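# Load six cart bottles into fridge and close door

## Task

Move all six bottles from the cart into the refrigerator so each one stands upright, then close the refrigerator door completely. A glass bottle dropping any real distance counts as failure, as does opening or closing the door with a slam, and so does the robot toppling or being left leaning. Finish by releasing everything and moving the robot away.

## Robot and tools

Robot: TidyBot++, a wheeled base (0.54 m long, 0.50 m wide, 0.38 m tall) on four driven casters, carrying one seven-joint arm with a two-finger gripper. The shoulder sits 0.12 m ahead of the base centre at 0.68 m height. Segments: upper arm 0.42 m, forearm 0.31 m, hand 0.31 m from wrist to the reported hand point. It begins folded, hand pointing down. Cameras: base_camera (fixed on the base) and wrist_camera (looks along the hand).

Frames: base frame has its origin on the floor below the base centre, x ahead, y to the left, z upward, metres. hand_pose is reported here as x, y, z plus quaternion qw, qx, qy, qz; the point is midway between the finger pads, hand z runs out along the fingers, fingers open along hand y. The odometry frame is the base frame as it was at scene start; base_odometry reports position there plus heading in rad (left positive, -3.142 to 3.142). It counts wheel turns only, so slip looks like travel, and it drifts a few cm over many moves.

move: one action per call, built from any of base, joints, target, with optional speeds; cameras and blocking are not part of the action. Parts start together and may finish at different times.
- base: an object of relative offsets from where the base stands when the command begins, measured along its current axes. translate_m is forward distance in metres (-2 to 2, forward positive); strafe_m is sideways metres (-2 to 2, left positive); rotate_rad is a turn in radians (-6.3 to 6.3, counter-clockwise from above positive). Translate and strafe together form one straight-line trip.
- joints: absolute angles by name, in radians. joint_1_rad (any angle; rotates the arm about vertical, positive is clockwise from above, opposite to heading), joint_2_rad shoulder (-2.249 to 2.249; 0 is upright, positive leans forward), joint_3_rad (any angle), joint_4_rad elbow (-2.579 to 2.579; 0 straight, negative bends forward with joint_3 at 3.14), joint_5_rad (any angle), joint_6_rad wrist (-2.099 to 2.099), joint_7_rad (any angle; at 1.57 with hand down, fingers open left/right). gripper_pos is absolute, 0 fully open to 1 fully closed; finger gap is roughly 85 x (1 - gripper_pos) mm. Any-angle joints take the short way round, so send steps below half a turn.
- target: one list of seven numbers [x, y, z, qw, qx, qy, qz], an absolute hand pose in the base frame, metres. Alongside it, joints may contain only gripper_pos. The controller chooses the joint angles itself, so the elbow may swing; the path curves and can overshoot.
- speeds: per-action caps. translate_m/strafe_m 0.05 to 0.5 m/s (give just one when both are used), rotate_rad 0.1 to 1.57 rad/s, gripper_pos 0.234 to 0.993 per second.
- blocking: true or omitted returns once everything is still; false returns in about half a second while motion continues, and a later move overrides only the parts it names.
- cameras: list of base_camera, wrist_camera or all; [] gives no pictures.
An unknown key makes a call invalid; a value out of range gets it refused. A refusal, or an unrequested stop, cancels the remaining move, wait and finished_scene calls in that reply.

wait(seconds 0 to 10, cameras): commands nothing and returns state and images, early if motions settle. stop(cameras): brakes all running motions, which then hold and may keep pressing. zoom_image(camera, region [x0, y0, x1, y1] in pixels, at most 504 x 504): closer view of the latest image. finished_scene(scene): ends the current scene; give its number. It cannot be reversed.

Results: base_status, joint_status, hand_status show done, moving, off_target, stopped, contact_stop, time_out, not_followed, torque_fault or limit_stop_at_motor_heat. hand_status is done within 10 mm and 2 degrees; off_target is common, usually within 3 cm. To correct, shift your last target by (wanted position minus hand_pose). hand_target is where the joint targets would put the hand; to keep a loaded hand still, resend hand_target, not hand_pose. "joint command not followed" or "pose unreachable" means a check held back the arm (self-collision; nothing guards against hitting the base). motor_effort gives percent of maximum per motor, with the peak in brackets. base_tilt shows lean in degrees. The "pictures" line lists image order. on_its_own reports uncommanded behaviour. "ARM HIT", torque_fault (arm frozen 10 s) and MOTOR HOT / OVER-TEMPERATURE FAULT lines signal trouble.

Gripper: if an object halts the fingers, they lock with roughly 100-130 N squeeze and read off_target at that position. Reading done at 1 means nothing was caught.

Cautions: carry bottles gently; never open fingers while a bottle is moving or above a surface, since a falling glass bottle fails the job. Move the fridge door slowly, with low speeds, to avoid a slam. The arm sags under load and does not avoid obstacles; a blocked joint keeps pushing. Do not drive or turn while the raised arm is caught on something, or stretch far out or swing sideways from close range: the robot can tip. A blocked base pushes hard until it times out (14 s max per base move). Avoid holding loads stretched out for long, which heats motors. A downward-pointing hand reaches only about 0.94 m high, near the base. When finished, open the gripper, withdraw the arm and back the base away.

Each tool is called after ">>>" as name([rows], argument=value, ...), one row to a line, values as JSON.

## Session

>>> move()

Scene clock: 0.00 s.
base_odometry: x=+0.000 y=+0.000 heading=+0.000
base_tilt: forward=-0.7 right=-0.2
base_status: not commanded
joint_positions: joint_1_rad=-0.043 joint_2_rad=-0.363 joint_3_rad=+3.156 joint_4_rad=-2.543 joint_5_rad=-0.027 joint_6_rad=-0.830 joint_7_rad=+1.552 gripper_pos=+0.000
joint_status: not commanded
motor_effort: joint_1_rad=+1 joint_2_rad=-1 joint_3_rad=+1 joint_4_rad=+13 joint_5_rad=-1 joint_6_rad=+1 joint_7_rad=+0
hand_pose: x=+0.2679 y=+0.0126 z=+0.5867 quat_wxyz=(-0.015, +0.998, -0.003, +0.065) (m; base frame)
hand_target: x=+0.2673 y=+0.0126 z=+0.5864 quat_wxyz=(-0.015, +0.998, -0.003, +0.064) (m; base frame)
hand_status: not commanded
pictures: base_camera, wrist_camera

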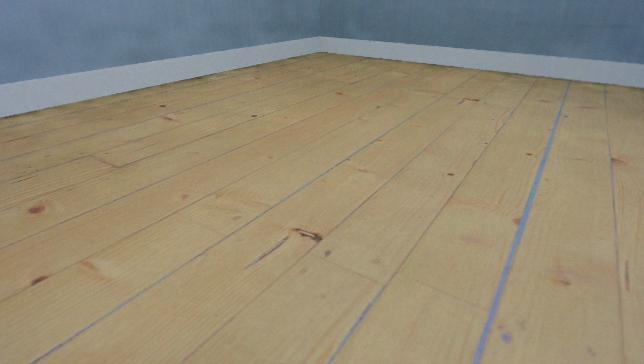

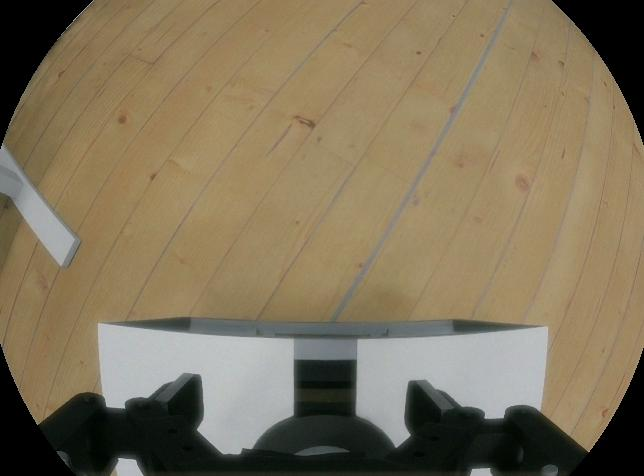

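>>> move(joints={"joint_6_rad": 0.4})

Scene clock: 18.10 s.
move: done
base_odometry: x=+0.000 y=+0.000 heading=+0.000
base_tilt: forward=-0.7 right=-0.2
base_status: not commanded
joint_positions: joint_1_rad=-0.043 joint_2_rad=-0.363 joint_3_rad=+3.156 joint_4_rad=-2.543 joint_5_rad=-0.027 joint_6_rad=+0.362 joint_7_rad=+1.552 gripper_pos=+0.000
joint_status: all done
motor_effort: joint_1_rad=+0(1) joint_2_rad=-5(6) joint_3_rad=+1(2) joint_4_rad=+17(17) joint_5_rad=-1(1) joint_6_rad=+10(10) joint_7_rad=+0(1)
hand_pose: x=+0.5292 y=+0.0100 z=+0.8190 quat_wxyz=(-0.021, +0.789, -0.010, +0.614) (m; base frame)
hand_target: x=+0.5316 y=+0.0097 z=+0.8298 quat_wxyz=(-0.021, +0.778, -0.010, +0.628) (m; base frame)
hand_status: not commanded
pictures: base_camera, wrist_camera
camera_calibration:
wrist_camera: T_world_to_cam=[[-0.0173248, -0.999831, 0.0060862, 0.00654552], [-0.219712, -0.00213137, -0.975562, 0.975098], [0.975411, -0.0182386, -0.219638, -0.201653], [0, 0, 0, 1]] pos_world=[0.411049, 0.00494483, 0.906939]

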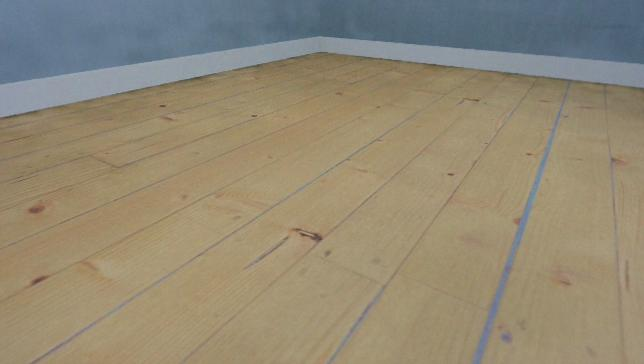

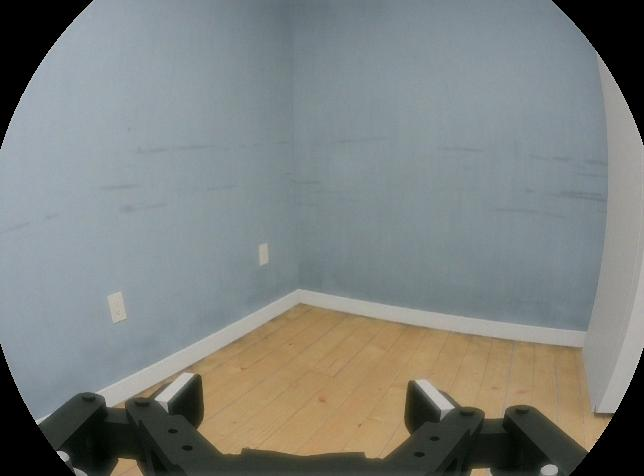

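>>> move(base={"rotate_rad": -0.8})

>>> move(base={"rotate_rad": -0.8})

Scene clock: 22.23 s.
move: done
base_odometry: x=+0.000 y=+0.000 heading=-0.799
base_tilt: forward=-0.7 right=-0.2
base_status: done
joint_positions: joint_1_rad=-0.043 joint_2_rad=-0.363 joint_3_rad=+3.156 joint_4_rad=-2.543 joint_5_rad=-0.027 joint_6_rad=+0.362 joint_7_rad=+1.552 gripper_pos=+0.000
joint_status: not commanded
motor_effort: joint_1_rad=+0(1) joint_2_rad=-5(6) joint_3_rad=+1(3) joint_4_rad=+16(18) joint_5_rad=-1(1) joint_6_rad=+9(10) joint_7_rad=+0(1)
hand_pose: x=+0.5292 y=+0.0095 z=+0.8190 quat_wxyz=(-0.021, +0.789, -0.011, +0.614) (m; base frame)
hand_target: x=+0.5316 y=+0.0097 z=+0.8298 quat_wxyz=(-0.021, +0.778, -0.010, +0.628) (m; base frame)
hand_status: not commanded
pictures: base_camera, wrist_camera
camera_calibration:
wrist_camera: T_world_to_cam=[[-0.0184133, -0.999814, 0.00576138, 0.00689774], [-0.219668, -0.00157612, -0.975573, 0.975103], [0.975401, -0.0192291, -0.219598, -0.201702], [0, 0, 0, 1]] pos_world=[0.411067, 0.00455478, 0.906951]

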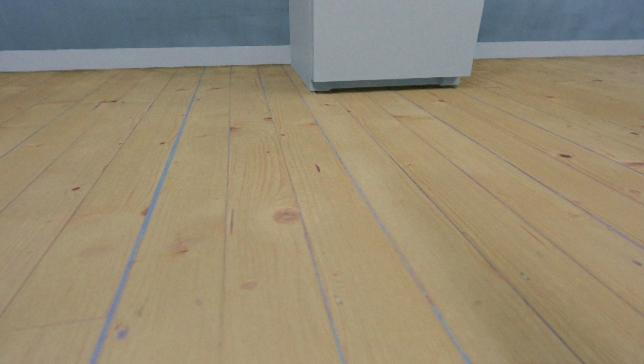

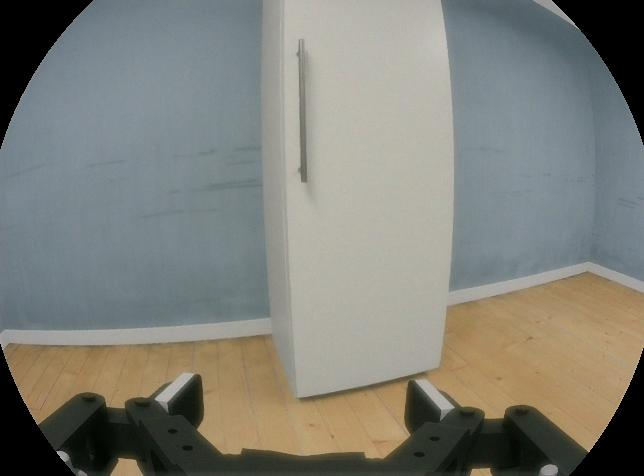

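Scene clock: 24.00 s.
move: done
base_odometry: x=+0.000 y=+0.000 heading=-1.598
base_tilt: forward=-0.7 right=-0.2
base_status: done
joint_positions: joint_1_rad=-0.043 joint_2_rad=-0.363 joint_3_rad=+3.157 joint_4_rad=-2.543 joint_5_rad=-0.027 joint_6_rad=+0.362 joint_7_rad=+1.552 gripper_pos=+0.000
joint_status: not commanded
motor_effort: joint_1_rad=+0(1) joint_2_rad=-5(6) joint_3_rad=+1(3) joint_4_rad=+17(18) joint_5_rad=-1(1) joint_6_rad=+9(10) joint_7_rad=+0(1)
hand_pose: x=+0.5292 y=+0.0094 z=+0.8190 quat_wxyz=(-0.021, +0.789, -0.011, +0.614) (m; base frame)
hand_target: x=+0.5316 y=+0.0097 z=+0.8298 quat_wxyz=(-0.021, +0.778, -0.010, +0.628) (m; base frame)
hand_status: not commanded
pictures: base_camera, wrist_camera
camera_calibration:
wrist_camera: T_world_to_cam=[[-0.0185527, -0.999812, 0.00570737, 0.00695188], [-0.219611, -0.00149394, -0.975586, 0.975102], [0.975411, -0.0193531, -0.219542, -0.201757], [0, 0, 0, 1]] pos_world=[0.411069, 0.00450268, 0.906963]

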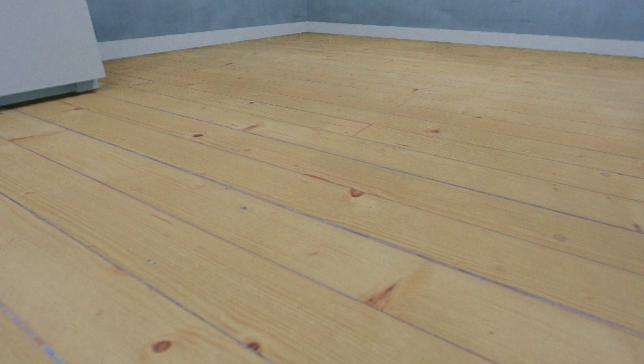

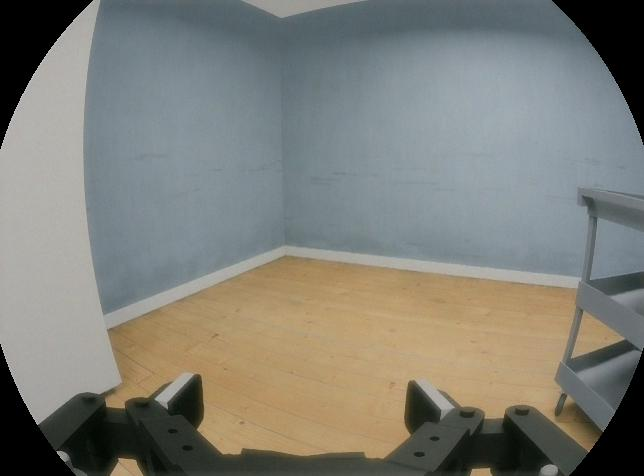

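>>> move(base={"rotate_rad": -0.7})

>>> move(base={"rotate_rad": -0.7})

Scene clock: 28.47 s.
move: done
base_odometry: x=+0.000 y=+0.000 heading=-2.297
base_tilt: forward=-0.7 right=-0.2
base_status: done
joint_positions: joint_1_rad=-0.043 joint_2_rad=-0.363 joint_3_rad=+3.157 joint_4_rad=-2.543 joint_5_rad=-0.027 joint_6_rad=+0.362 joint_7_rad=+1.552 gripper_pos=+0.000
joint_status: not commanded
motor_effort: joint_1_rad=+0(2) joint_2_rad=-5(6) joint_3_rad=+1(3) joint_4_rad=+17(18) joint_5_rad=-1(1) joint_6_rad=+10(10) joint_7_rad=+0(1)
hand_pose: x=+0.5292 y=+0.0093 z=+0.8190 quat_wxyz=(-0.021, +0.789, -0.011, +0.614) (m; base frame)
hand_target: x=+0.5316 y=+0.0097 z=+0.8298 quat_wxyz=(-0.021, +0.778, -0.010, +0.628) (m; base frame)
hand_status: not commanded
pictures: base_camera, wrist_camera
camera_calibration:
wrist_camera: T_world_to_cam=[[-0.0187743, -0.999808, 0.00563446, 0.0070281], [-0.219615, -0.00137405, -0.975586, 0.975104], [0.975406, -0.0195534, -0.219547, -0.201756], [0, 0, 0, 1]] pos_world=[0.411073, 0.00442159, 0.906963]

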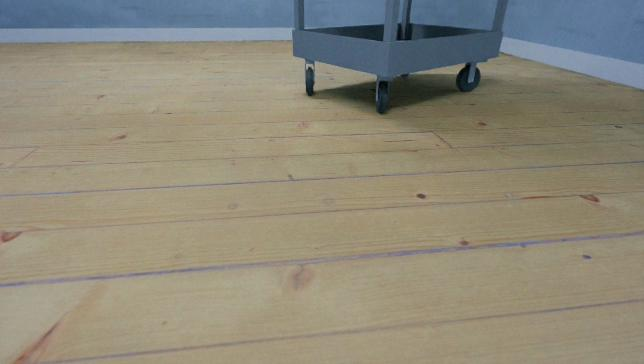

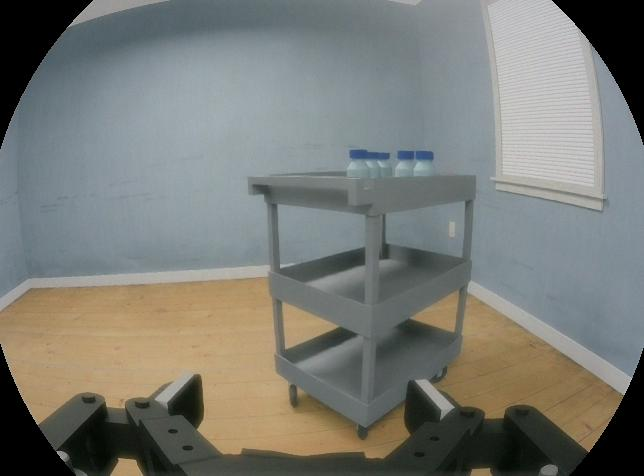

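Scene clock: 30.13 s.
move: done
base_odometry: x=+0.000 y=+0.000 heading=-2.996
base_tilt: forward=-0.7 right=-0.2
base_status: done
joint_positions: joint_1_rad=-0.043 joint_2_rad=-0.363 joint_3_rad=+3.157 joint_4_rad=-2.543 joint_5_rad=-0.027 joint_6_rad=+0.362 joint_7_rad=+1.552 gripper_pos=+0.000
joint_status: not commanded
motor_effort: joint_1_rad=+0(2) joint_2_rad=-6(6) joint_3_rad=+1(3) joint_4_rad=+16(17) joint_5_rad=-1(1) joint_6_rad=+9(10) joint_7_rad=+0(1)
hand_pose: x=+0.5292 y=+0.0093 z=+0.8190 quat_wxyz=(-0.021, +0.789, -0.011, +0.614) (m; base frame)
hand_target: x=+0.5316 y=+0.0097 z=+0.8298 quat_wxyz=(-0.021, +0.778, -0.010, +0.628) (m; base frame)
hand_status: not commanded
pictures: base_camera, wrist_camera
camera_calibration:
wrist_camera: T_world_to_cam=[[-0.0189391, -0.999805, 0.00557197, 0.00709043], [-0.219617, -0.00127682, -0.975585, 0.975105], [0.975402, -0.0197004, -0.21955, -0.201754], [0, 0, 0, 1]] pos_world=[0.411076, 0.00435944, 0.906963]

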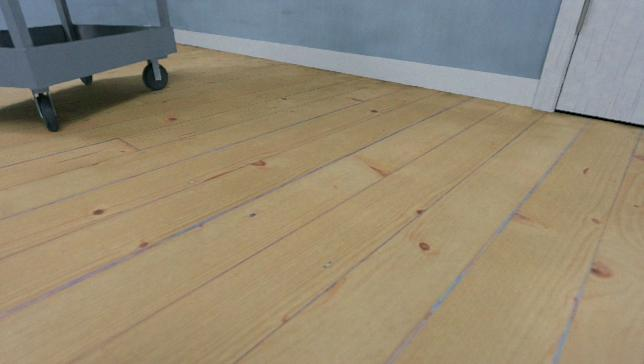

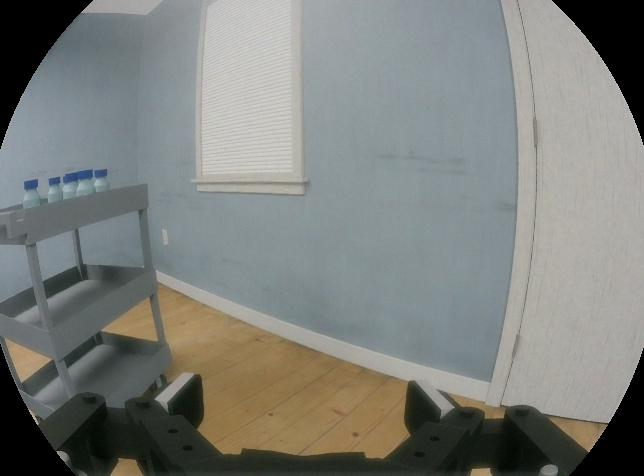

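>>> move(base={"rotate_rad": -0.8})

>>> move(base={"rotate_rad": -0.8})

Scene clock: 41.50 s.
move: done
base_odometry: x=+0.000 y=+0.000 heading=+2.488
base_tilt: forward=-0.7 right=-0.2
base_status: done
joint_positions: joint_1_rad=-0.043 joint_2_rad=-0.363 joint_3_rad=+3.157 joint_4_rad=-2.543 joint_5_rad=-0.027 joint_6_rad=+0.362 joint_7_rad=+1.552 gripper_pos=+0.000
joint_status: not commanded
motor_effort: joint_1_rad=+0(1) joint_2_rad=-5(6) joint_3_rad=+1(3) joint_4_rad=+17(18) joint_5_rad=-1(1) joint_6_rad=+9(10) joint_7_rad=+1(1)
hand_pose: x=+0.5292 y=+0.0092 z=+0.8191 quat_wxyz=(-0.021, +0.789, -0.011, +0.614) (m; base frame)
hand_target: x=+0.5316 y=+0.0097 z=+0.8298 quat_wxyz=(-0.021, +0.778, -0.010, +0.628) (m; base frame)
hand_status: not commanded
pictures: base_camera, wrist_camera
camera_calibration:
wrist_camera: T_world_to_cam=[[-0.0190235, -0.999804, 0.00553879, 0.00712379], [-0.219559, -0.00122708, -0.975598, 0.975104], [0.975414, -0.0197754, -0.219493, -0.20181], [0, 0, 0, 1]] pos_world=[0.411077, 0.00432805, 0.906975]

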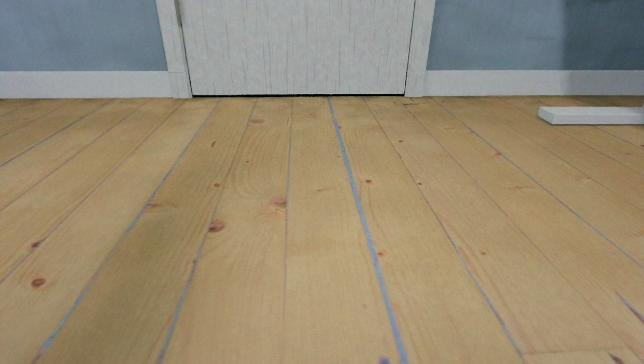

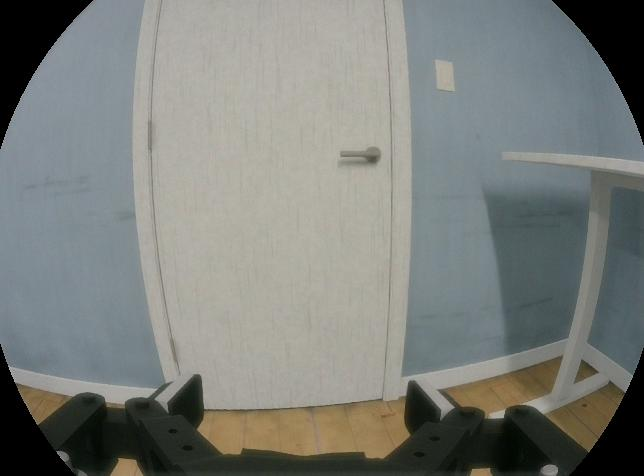

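Scene clock: 43.27 s.
move: done
base_odometry: x=+0.000 y=+0.000 heading=+1.689
base_tilt: forward=-0.7 right=-0.2
base_status: done
joint_positions: joint_1_rad=-0.043 joint_2_rad=-0.363 joint_3_rad=+3.157 joint_4_rad=-2.543 joint_5_rad=-0.027 joint_6_rad=+0.362 joint_7_rad=+1.552 gripper_pos=+0.000
joint_status: not commanded
motor_effort: joint_1_rad=+0(1) joint_2_rad=-5(6) joint_3_rad=+1(3) joint_4_rad=+16(17) joint_5_rad=-1(1) joint_6_rad=+9(10) joint_7_rad=+0(1)
hand_pose: x=+0.5292 y=+0.0092 z=+0.8191 quat_wxyz=(-0.021, +0.789, -0.011, +0.614) (m; base frame)
hand_target: x=+0.5316 y=+0.0097 z=+0.8298 quat_wxyz=(-0.021, +0.778, -0.010, +0.628) (m; base frame)
hand_status: not commanded
pictures: base_camera, wrist_camera
camera_calibration:
wrist_camera: T_world_to_cam=[[-0.019051, -0.999803, 0.00552837, 0.00713418], [-0.21956, -0.00121088, -0.975598, 0.975104], [0.975413, -0.0197999, -0.219494, -0.201809], [0, 0, 0, 1]] pos_world=[0.411077, 0.00431769, 0.906975]

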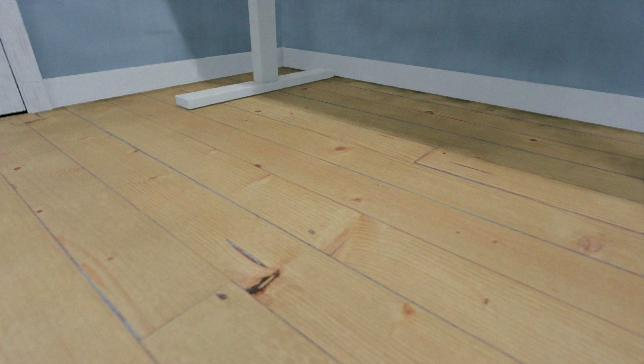

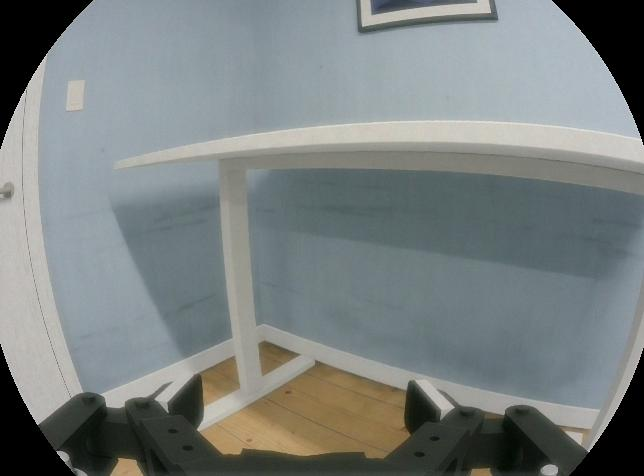

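>>> move(base={"rotate_rad": 2.35}, joints={"joint_1_rad": 0.0, "joint_2_rad": 0.0, "joint_4_rad": -0.5, "joint_6_rad": -1.6})

Scene clock: 110.67 s.
move: done
base_odometry: x=+0.000 y=+0.000 heading=-2.245
base_tilt: forward=-0.7 right=-0.2
base_status: done
joint_positions: joint_1_rad=-0.018 joint_2_rad=-0.031 joint_3_rad=+3.155 joint_4_rad=-0.537 joint_5_rad=-0.027 joint_6_rad=-1.547 joint_7_rad=+1.552 gripper_pos=+0.000
joint_status: all done
motor_effort: joint_1_rad=+0(3) joint_2_rad=-11(17) joint_3_rad=+1(3) joint_4_rad=+12(20) joint_5_rad=-1(1) joint_6_rad=+8(11) joint_7_rad=+1(1)
hand_pose: x=+0.5341 y=+0.0113 z=+1.2331 quat_wxyz=(-0.018, +0.855, +0.000, +0.518) (m; base frame)
hand_target: x=+0.5386 y=+0.0040 z=+1.2214 quat_wxyz=(-0.013, +0.867, -0.007, +0.497) (m; base frame)
hand_status: not commanded
pictures: base_camera, wrist_camera
camera_calibration:
wrist_camera: T_world_to_cam=[[0.00486804, -0.999644, 0.0262389, -0.0312526], [-0.439688, -0.0257065, -0.897783, 1.40202], [0.898138, -0.00716649, -0.439656, 0.196997], [0, 0, 0, 1]] pos_world=[0.439673, 0.00621132, 1.34614]

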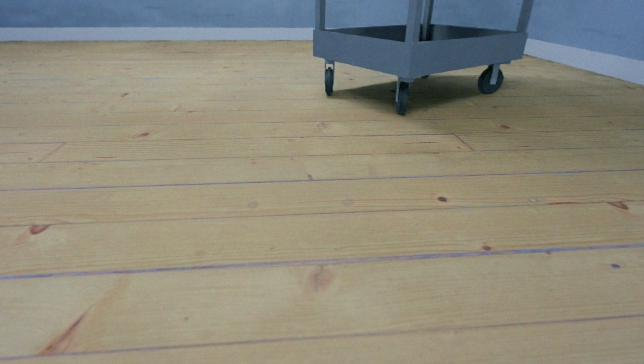

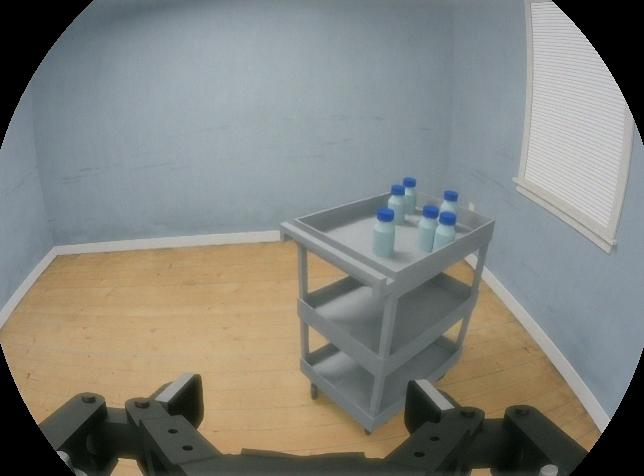

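>>> zoom_image(camera="wrist_camera", region=[270, 160, 510, 440])

Scaled by 1.800.

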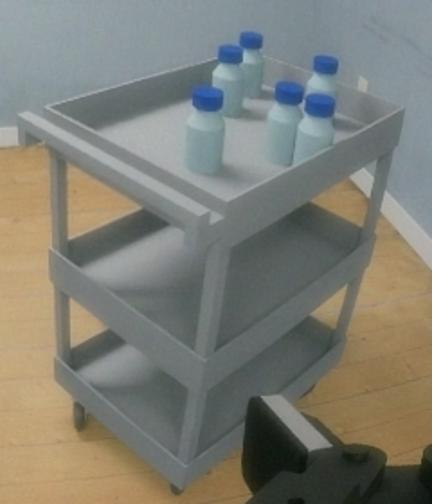

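>>> move(base={"rotate_rad": 1.35})

Scene clock: 184.17 s.
move: done
base_odometry: x=+0.000 y=+0.000 heading=-0.896
base_tilt: forward=-0.7 right=-0.2
base_status: done
joint_positions: joint_1_rad=-0.012 joint_2_rad=-0.016 joint_3_rad=+3.155 joint_4_rad=-0.536 joint_5_rad=-0.027 joint_6_rad=-1.550 joint_7_rad=+1.552 gripper_pos=+0.000
joint_status: not commanded
motor_effort: joint_1_rad=+0(2) joint_2_rad=-11(14) joint_3_rad=+1(2) joint_4_rad=+12(13) joint_5_rad=-1(2) joint_6_rad=+9(9) joint_7_rad=+0(1)
hand_pose: x=+0.5418 y=+0.0093 z=+1.2263 quat_wxyz=(-0.016, +0.860, -0.002, +0.510) (m; base frame)
hand_target: x=+0.5386 y=+0.0040 z=+1.2214 quat_wxyz=(-0.013, +0.867, -0.007, +0.497) (m; base frame)
hand_status: not commanded
pictures: base_camera, wrist_camera
camera_calibration:
wrist_camera: T_world_to_cam=[[0.000125172, -0.999649, 0.0264843, -0.0309095], [-0.455155, -0.0236389, -0.890099, 1.39818], [0.890412, -0.011943, -0.454998, 0.210069], [0, 0, 0, 1]] pos_world=[0.449343, 0.00466155, 1.34092]

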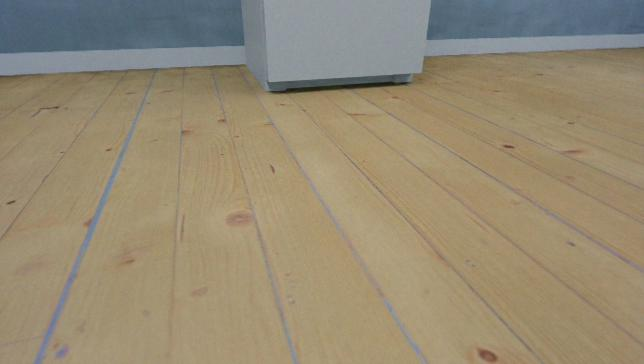

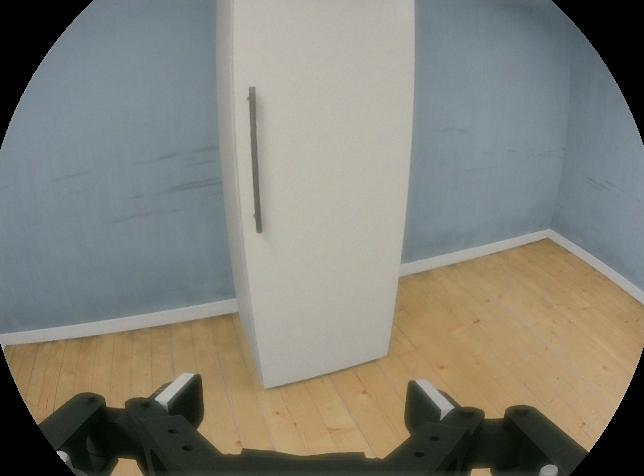

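>>> move(base={"translate_m": 0.464, "strafe_m": -0.231, "rotate_rad": 0.39}, joints={"joint_1_rad": 0.0, "joint_2_rad": 0.178, "joint_3_rad": 3.14, "joint_4_rad": -1.697, "joint_5_rad": 0.0, "joint_6_rad": 0.304, "joint_7_rad": 1.57})

Scene clock: 268.10 s.
move: done
base_odometry: x=+0.109 y=-0.507 heading=-0.506
base_tilt: forward=-0.7 right=-0.2
base_status: done
joint_positions: joint_1_rad=-0.005 joint_2_rad=+0.149 joint_3_rad=+3.151 joint_4_rad=-1.655 joint_5_rad=-0.027 joint_6_rad=+0.262 joint_7_rad=+1.552 gripper_pos=+0.000
joint_status: all done
motor_effort: joint_1_rad=+0(3) joint_2_rad=-22(27) joint_3_rad=+1(3) joint_4_rad=+20(21) joint_5_rad=-1(3) joint_6_rad=+10(10) joint_7_rad=+0(1)
hand_pose: x=+0.7985 y=-0.0029 z=+1.0341 quat_wxyz=(-0.012, +0.697, -0.019, +0.717) (m; base frame)
hand_target: x=+0.8047 y=+0.0023 z=+1.0017 quat_wxyz=(-0.001, +0.707, +0.000, +0.707) (m; base frame)
hand_status: not commanded
pictures: base_camera, wrist_camera
camera_calibration:
wrist_camera: T_world_to_cam=[[-0.0497119, -0.998762, -0.00170093, 0.0309043], [0.054543, -0.0010143, -0.998511, 1.04887], [0.997273, -0.0497307, 0.0545259, -0.718433], [0, 0, 0, 1]] pos_world=[0.660801, -0.00379826, 1.08653]

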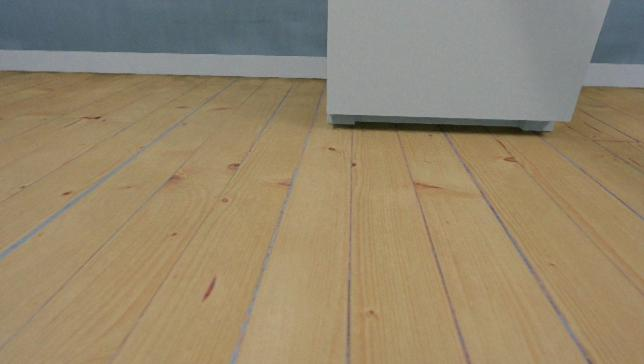

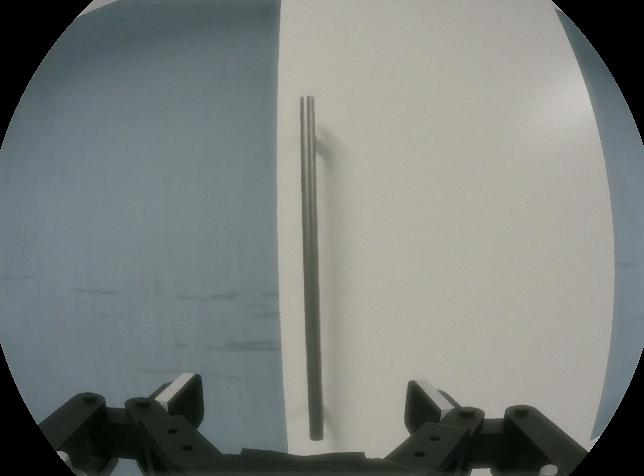

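>>> move(base={"translate_m": 0.2, "strafe_m": 0.032, "rotate_rad": -0.04})

Scene clock: 305.80 s.
move: done
base_odometry: x=+0.300 y=-0.576 heading=-0.546
base_tilt: forward=-0.7 right=-0.2
base_status: done
joint_positions: joint_1_rad=+0.005 joint_2_rad=+0.160 joint_3_rad=+3.147 joint_4_rad=-1.658 joint_5_rad=-0.027 joint_6_rad=+0.267 joint_7_rad=+1.552 gripper_pos=+0.000
joint_status: not commanded
motor_effort: joint_1_rad=+0(3) joint_2_rad=-24(26) joint_3_rad=+1(4) joint_4_rad=+19(20) joint_5_rad=-1(1) joint_6_rad=+9(10) joint_7_rad=+0(1)
hand_pose: x=+0.8020 y=-0.0077 z=+1.0268 quat_wxyz=(-0.010, +0.700, -0.022, +0.714) (m; base frame)
hand_target: x=+0.8047 y=+0.0023 z=+1.0017 quat_wxyz=(-0.001, +0.707, +0.000, +0.707) (m; base frame)
hand_status: not commanded
pictures: base_camera, wrist_camera
camera_calibration:
wrist_camera: T_world_to_cam=[[-0.0565593, -0.998398, -0.00173884, 0.0318067], [0.0463148, -0.000883978, -0.998927, 1.04841], [0.997324, -0.0565791, 0.0462905, -0.713355], [0, 0, 0, 1]] pos_world=[0.664689, -0.00767851, 1.08036]

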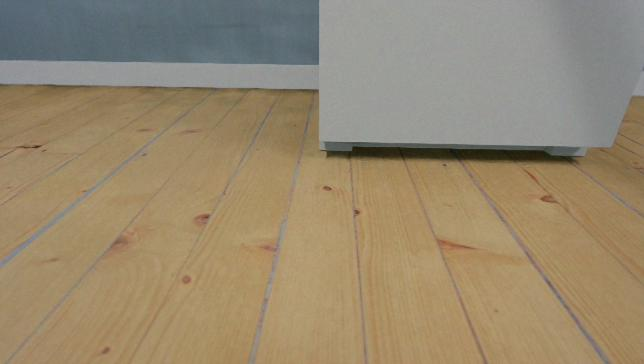

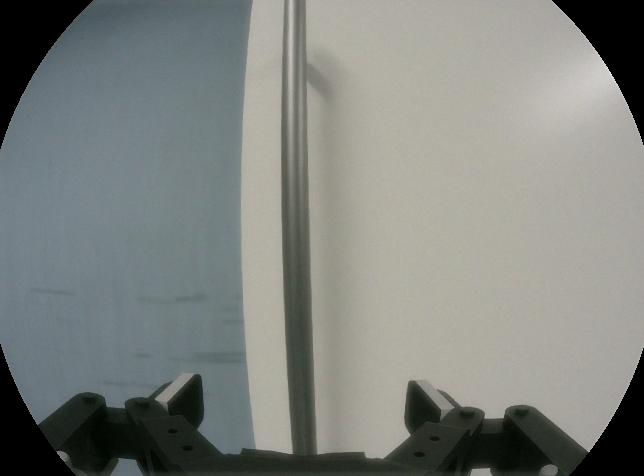

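>>> zoom_image(camera="wrist_camera", region=[220, 30, 420, 230])

Scaled by 2.520.

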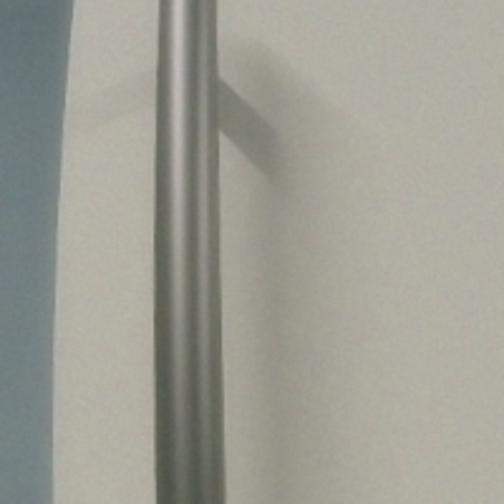

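>>> move(base={"translate_m": 0.1}, speeds={"translate_m": 0.15})

Scene clock: 324.60 s.
move: done
base_odometry: x=+0.386 y=-0.628 heading=-0.546
base_tilt: forward=-0.7 right=-0.2
base_status: done
joint_positions: joint_1_rad=+0.005 joint_2_rad=+0.162 joint_3_rad=+3.147 joint_4_rad=-1.658 joint_5_rad=-0.027 joint_6_rad=+0.268 joint_7_rad=+1.552 gripper_pos=+0.000
joint_status: not commanded
motor_effort: joint_1_rad=+0(2) joint_2_rad=-24(27) joint_3_rad=+1(2) joint_4_rad=+19(20) joint_5_rad=-1(1) joint_6_rad=+10(10) joint_7_rad=+0(1)
hand_pose: x=+0.8029 y=-0.0077 z=+1.0249 quat_wxyz=(-0.009, +0.700, -0.022, +0.713) (m; base frame)
hand_target: x=+0.8047 y=+0.0023 z=+1.0017 quat_wxyz=(-0.001, +0.707, +0.000, +0.707) (m; base frame)
hand_status: not commanded
pictures: base_camera, wrist_camera
camera_calibration:
wrist_camera: T_world_to_cam=[[-0.0565469, -0.998399, -0.00160165, 0.0317169], [0.0437479, -0.000875095, -0.999042, 1.04863], [0.997441, -0.0565628, 0.0437273, -0.711656], [0, 0, 0, 1]] pos_world=[0.665753, -0.00766953, 1.07879]

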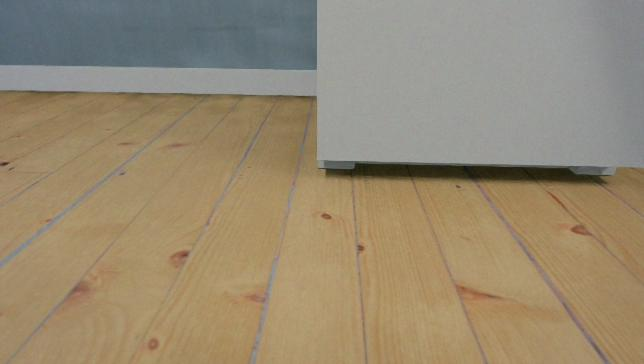

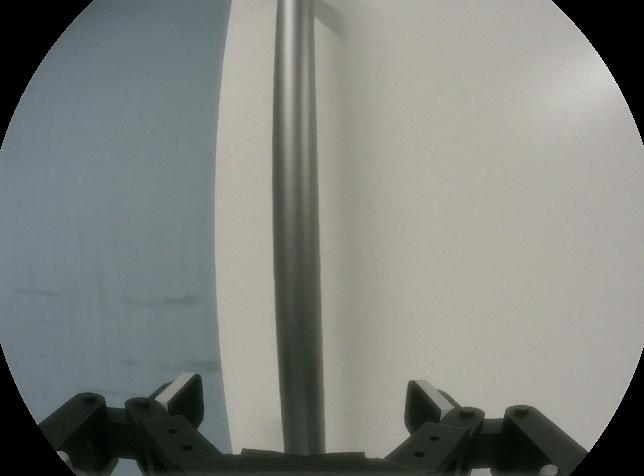

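>>> move(joints={"gripper_pos": 0.84}, speeds={"gripper_pos": 0.3})

Scene clock: 331.67 s.
move: off_target
base_odometry: x=+0.386 y=-0.628 heading=-0.546
base_tilt: forward=-0.7 right=-0.2
base_status: not commanded
joint_positions: joint_1_rad=+0.004 joint_2_rad=+0.162 joint_3_rad=+3.146 joint_4_rad=-1.658 joint_5_rad=-0.027 joint_6_rad=+0.268 joint_7_rad=+1.552 gripper_pos=+0.809
joint_status: gripper_pos off_target (ended at +0.809, target +0.840)
motor_effort: joint_1_rad=-1(3) joint_2_rad=-21(25) joint_3_rad=+0(3) joint_4_rad=+20(21) joint_5_rad=-3(3) joint_6_rad=+9(10) joint_7_rad=-2(2)
hand_pose: x=+0.8029 y=-0.0066 z=+1.0248 quat_wxyz=(-0.010, +0.701, -0.021, +0.713) (m; base frame)
hand_target: x=+0.8047 y=+0.0023 z=+1.0017 quat_wxyz=(-0.001, +0.707, +0.000, +0.707) (m; base frame)
hand_status: not commanded
pictures: base_camera, wrist_camera
camera_calibration:
wrist_camera: T_world_to_cam=[[-0.0548048, -0.998496, -0.00155651, 0.0313732], [0.043576, -0.000834403, -0.99905, 1.04863], [0.997546, -0.0548205, 0.0435562, -0.711461], [0, 0, 0, 1]] pos_world=[0.665739, -0.00680162, 1.07868]

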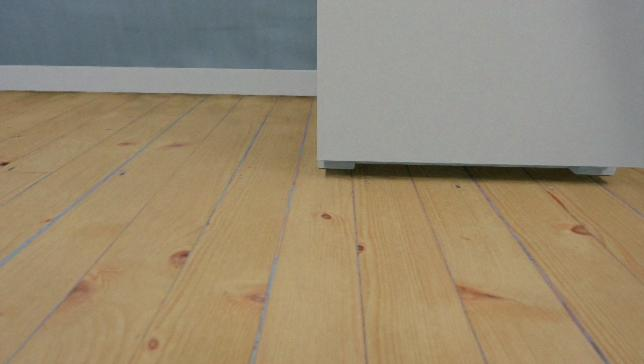

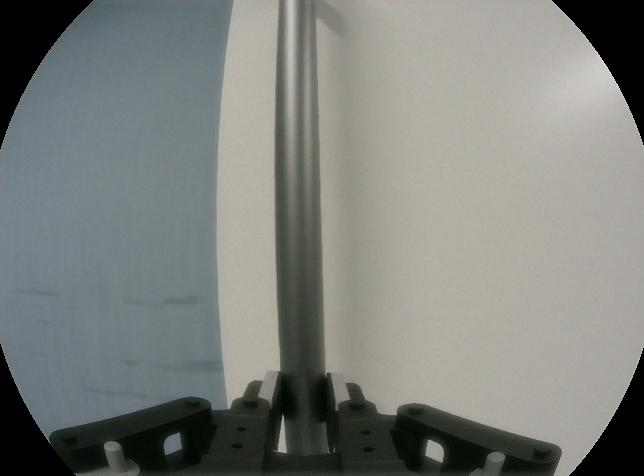

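>>> move(base={"translate_m": -0.0555, "strafe_m": -0.0902, "rotate_rad": 0.1}, speeds={"translate_m": 0.106, "rotate_rad": 0.1})

Scene clock: 349.07 s.
move: done
base_odometry: x=+0.291 y=-0.676 heading=-0.445
base_tilt: forward=-0.7 right=-0.2
base_status: done
joint_positions: joint_1_rad=+0.008 joint_2_rad=+0.195 joint_3_rad=+3.148 joint_4_rad=-1.646 joint_5_rad=-0.024 joint_6_rad=+0.314 joint_7_rad=+1.552 gripper_pos=+0.812
joint_status: not commanded
motor_effort: joint_1_rad=+1(6) joint_2_rad=-24(34) joint_3_rad=+1(5) joint_4_rad=+13(20) joint_5_rad=-4(5) joint_6_rad=+5(9) joint_7_rad=-3(3)
hand_pose: x=+0.8145 y=-0.0105 z=+1.0242 quat_wxyz=(-0.007, +0.691, -0.022, +0.722) (m; base frame)
hand_target: x=+0.8047 y=+0.0023 z=+1.0017 quat_wxyz=(-0.001, +0.707, +0.000, +0.707) (m; base frame)
hand_status: not commanded
pictures: base_camera, wrist_camera
camera_calibration:
wrist_camera: T_world_to_cam=[[-0.0607383, -0.998153, 0.000846794, 0.03053], [0.0696179, -0.00508259, -0.997561, 1.02478], [0.995723, -0.0605312, 0.0697981, -0.74864], [0, 0, 0, 1]] pos_world=[0.675949, -0.00963388, 1.07451]

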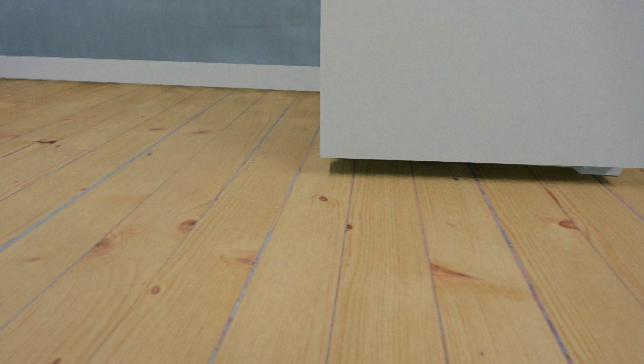

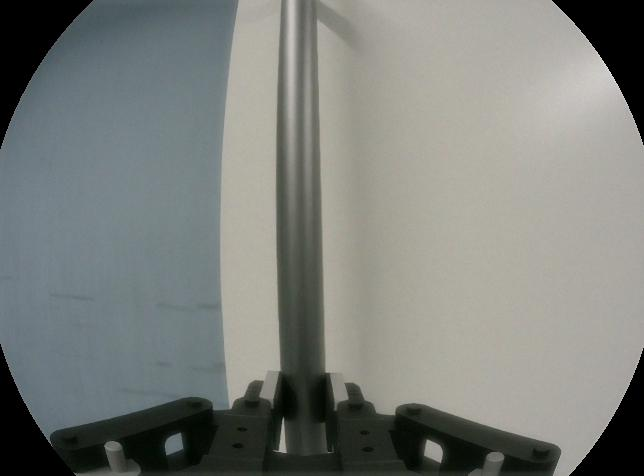

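>>> move(base={"translate_m": -0.1018, "strafe_m": -0.1854, "rotate_rad": 0.2}, speeds={"translate_m": 0.2, "rotate_rad": 0.19})

Scene clock: 358.73 s.
move: done
base_odometry: x=+0.120 y=-0.799 heading=-0.244
base_tilt: forward=-0.7 right=-0.2
base_status: done
joint_positions: joint_1_rad=+0.013 joint_2_rad=+0.195 joint_3_rad=+3.152 joint_4_rad=-1.647 joint_5_rad=-0.022 joint_6_rad=+0.316 joint_7_rad=+1.552 gripper_pos=+0.812
joint_status: not commanded
motor_effort: joint_1_rad=-2(7) joint_2_rad=-23(28) joint_3_rad=-1(6) joint_4_rad=+11(15) joint_5_rad=-3(4) joint_6_rad=+4(7) joint_7_rad=-2(3)
hand_pose: x=+0.8143 y=-0.0162 z=+1.0244 quat_wxyz=(-0.003, +0.691, -0.024, +0.723) (m; base frame)
hand_target: x=+0.8047 y=+0.0023 z=+1.0017 quat_wxyz=(-0.001, +0.707, +0.000, +0.707) (m; base frame)
hand_status: not commanded
pictures: base_camera, wrist_camera
camera_calibration:
wrist_camera: T_world_to_cam=[[-0.0690331, -0.997609, 0.00330595, 0.0290783], [0.0707223, -0.00819934, -0.997462, 1.02394], [0.995104, -0.0686241, 0.0711193, -0.74983], [0, 0, 0, 1]] pos_world=[0.675751, -0.0140519, 1.07458]

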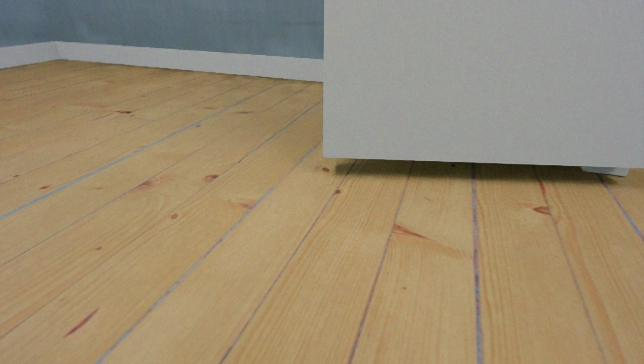

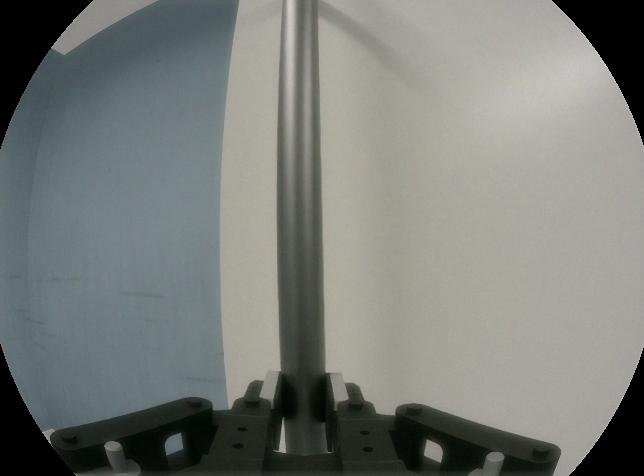

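>>> move(base={"translate_m": -0.1213, "strafe_m": -0.2346, "rotate_rad": 0.25}, speeds={"translate_m": 0.22, "rotate_rad": 0.21}, cameras=[])

>>> move(base={"translate_m": -0.1213, "strafe_m": -0.2346, "rotate_rad": 0.25}, speeds={"translate_m": 0.22, "rotate_rad": 0.21})

Scene clock: 371.13 s.
move: done
base_odometry: x=-0.055 y=-0.998 heading=+0.007
base_tilt: forward=-0.7 right=-0.2
base_status: done
joint_positions: joint_1_rad=+0.018 joint_2_rad=+0.195 joint_3_rad=+3.157 joint_4_rad=-1.647 joint_5_rad=-0.022 joint_6_rad=+0.318 joint_7_rad=+1.552 gripper_pos=+0.812
joint_status: not commanded
motor_effort: joint_1_rad=-2(8) joint_2_rad=-23(28) joint_3_rad=-1(7) joint_4_rad=+11(16) joint_5_rad=-3(4) joint_6_rad=+3(7) joint_7_rad=-2(2)
hand_pose: x=+0.8140 y=-0.0228 z=+1.0249 quat_wxyz=(+0.001, +0.690, -0.026, +0.723) (m; base frame)
hand_target: x=+0.8047 y=+0.0023 z=+1.0017 quat_wxyz=(-0.001, +0.707, +0.000, +0.707) (m; base frame)
hand_status: not commanded
pictures: none
No camera images: "cameras" was empty.

Scene clock: 373.13 s.
move: done
base_odometry: x=-0.174 y=-1.233 heading=+0.257
base_tilt: forward=-0.7 right=-0.2
base_status: done
joint_positions: joint_1_rad=+0.023 joint_2_rad=+0.195 joint_3_rad=+3.161 joint_4_rad=-1.647 joint_5_rad=-0.021 joint_6_rad=+0.320 joint_7_rad=+1.552 gripper_pos=+0.812
joint_status: not commanded
motor_effort: joint_1_rad=-3(9) joint_2_rad=-22(27) joint_3_rad=-2(8) joint_4_rad=+11(15) joint_5_rad=-2(3) joint_6_rad=+2(5) joint_7_rad=-2(2)
hand_pose: x=+0.8138 y=-0.0284 z=+1.0254 quat_wxyz=(+0.005, +0.689, -0.029, +0.724) (m; base frame)
hand_target: x=+0.8047 y=+0.0023 z=+1.0017 quat_wxyz=(-0.001, +0.707, +0.000, +0.707) (m; base frame)
hand_status: not commanded
pictures: base_camera, wrist_camera
camera_calibration:
wrist_camera: T_world_to_cam=[[-0.0873697, -0.99616, 0.00571352, 0.0293089], [0.0736729, -0.0121811, -0.997208, 1.02201], [0.993448, -0.0867048, 0.0744542, -0.752851], [0, 0, 0, 1]] pos_world=[0.675184, -0.0236302, 1.07505]

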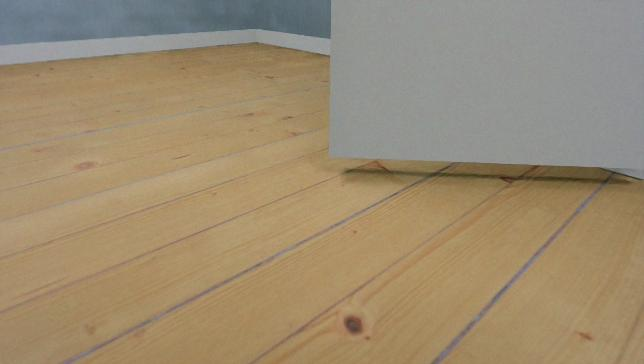

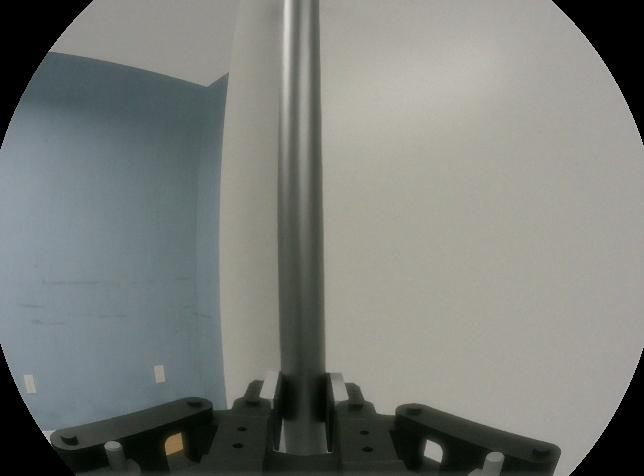

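>>> move(base={"translate_m": -0.1213, "strafe_m": -0.252, "rotate_rad": 0.25}, speeds={"translate_m": 0.22, "rotate_rad": 0.2}, cameras=[])

>>> move(base={"translate_m": -0.1213, "strafe_m": -0.248, "rotate_rad": 0.25}, speeds={"translate_m": 0.22, "rotate_rad": 0.2})

Scene clock: 391.30 s.
move: done
base_odometry: x=-0.228 y=-1.508 heading=+0.508
base_tilt: forward=-0.7 right=-0.1
base_status: done
joint_positions: joint_1_rad=+0.014 joint_2_rad=+0.193 joint_3_rad=+3.153 joint_4_rad=-1.649 joint_5_rad=-0.021 joint_6_rad=+0.321 joint_7_rad=+1.552 gripper_pos=+0.812
joint_status: not commanded
motor_effort: joint_1_rad=-2(9) joint_2_rad=-20(25) joint_3_rad=-1(8) joint_4_rad=+15(17) joint_5_rad=-3(4) joint_6_rad=+5(7) joint_7_rad=-2(2)
hand_pose: x=+0.8135 y=-0.0176 z=+1.0259 quat_wxyz=(-0.002, +0.689, -0.024, +0.724) (m; base frame)
hand_target: x=+0.8047 y=+0.0023 z=+1.0017 quat_wxyz=(-0.001, +0.707, +0.000, +0.707) (m; base frame)
hand_status: not commanded
pictures: none
No camera images: "cameras" was empty.

Scene clock: 393.40 s.
move: done
base_odometry: x=-0.213 y=-1.784 heading=+0.759
base_tilt: forward=-0.7 right=-0.2
base_status: done
joint_positions: joint_1_rad=+0.009 joint_2_rad=+0.192 joint_3_rad=+3.148 joint_4_rad=-1.650 joint_5_rad=-0.021 joint_6_rad=+0.321 joint_7_rad=+1.552 gripper_pos=+0.812
joint_status: not commanded
motor_effort: joint_1_rad=-1(8) joint_2_rad=-20(22) joint_3_rad=+0(6) joint_4_rad=+14(17) joint_5_rad=-3(4) joint_6_rad=+5(7) joint_7_rad=-2(2)
hand_pose: x=+0.8131 y=-0.0112 z=+1.0263 quat_wxyz=(-0.006, +0.689, -0.021, +0.725) (m; base frame)
hand_target: x=+0.8047 y=+0.0023 z=+1.0017 quat_wxyz=(-0.001, +0.707, +0.000, +0.707) (m; base frame)
hand_status: not commanded
pictures: base_camera, wrist_camera
camera_calibration:
wrist_camera: T_world_to_cam=[[-0.0615111, -0.998099, 0.00372721, 0.0273596], [0.0757679, -0.00839289, -0.99709, 1.02143], [0.995226, -0.0610497, 0.0761402, -0.753566], [0, 0, 0, 1]] pos_world=[0.67426, -0.0101246, 1.07573]

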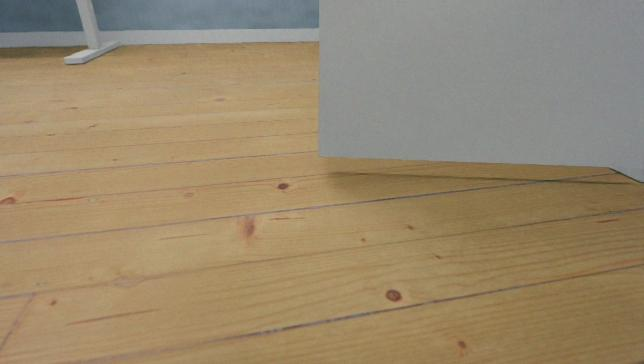

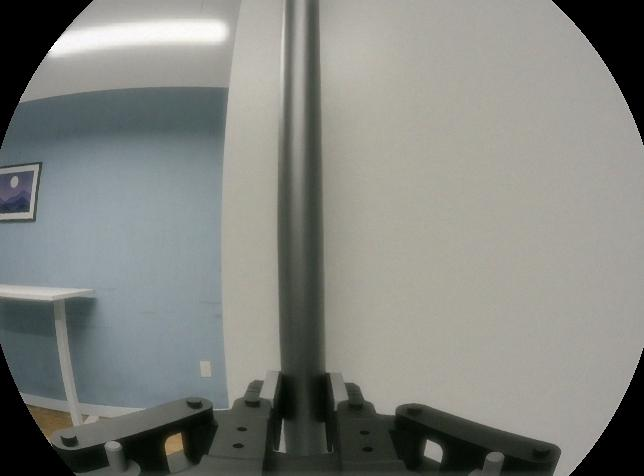

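>>> move(base={"translate_m": -0.1213, "strafe_m": -0.24, "rotate_rad": 0.25}, speeds={"translate_m": 0.22, "rotate_rad": 0.2})

Scene clock: 398.20 s.
move: done
base_odometry: x=-0.136 y=-2.041 heading=+1.010
base_tilt: forward=-0.7 right=-0.2
base_status: done
joint_positions: joint_1_rad=+0.012 joint_2_rad=+0.183 joint_3_rad=+3.149 joint_4_rad=-1.660 joint_5_rad=-0.021 joint_6_rad=+0.321 joint_7_rad=+1.552 gripper_pos=+0.812
joint_status: not commanded
motor_effort: joint_1_rad=-2(6) joint_2_rad=-18(21) joint_3_rad=+0(5) joint_4_rad=+18(19) joint_5_rad=-3(4) joint_6_rad=+7(8) joint_7_rad=-2(2)
hand_pose: x=+0.8091 y=-0.0134 z=+1.0266 quat_wxyz=(-0.004, +0.689, -0.022, +0.724) (m; base frame)
hand_target: x=+0.8047 y=+0.0023 z=+1.0017 quat_wxyz=(-0.001, +0.707, +0.000, +0.707) (m; base frame)
hand_status: not commanded
pictures: base_camera, wrist_camera
camera_calibration:
wrist_camera: T_world_to_cam=[[-0.0647754, -0.997892, 0.00404655, 0.0272649], [0.0751286, -0.00892024, -0.997134, 1.02255], [0.995068, -0.0642857, 0.075548, -0.749092], [0, 0, 0, 1]] pos_world=[0.670341, -0.011827, 1.0761]

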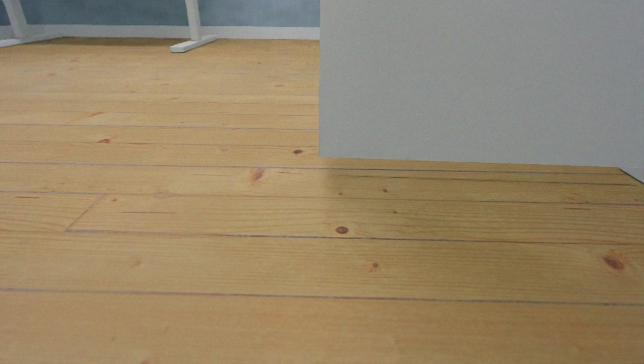

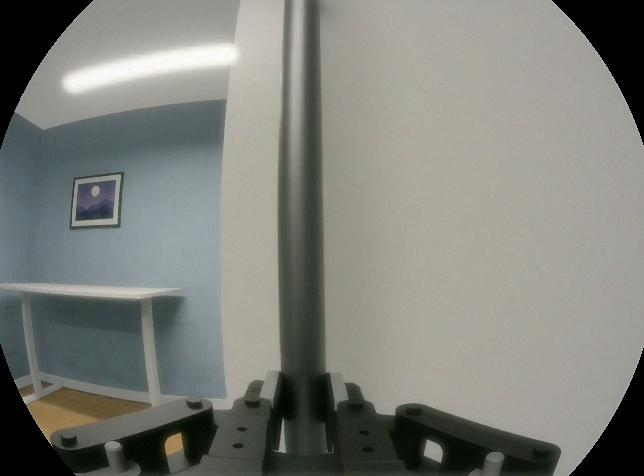

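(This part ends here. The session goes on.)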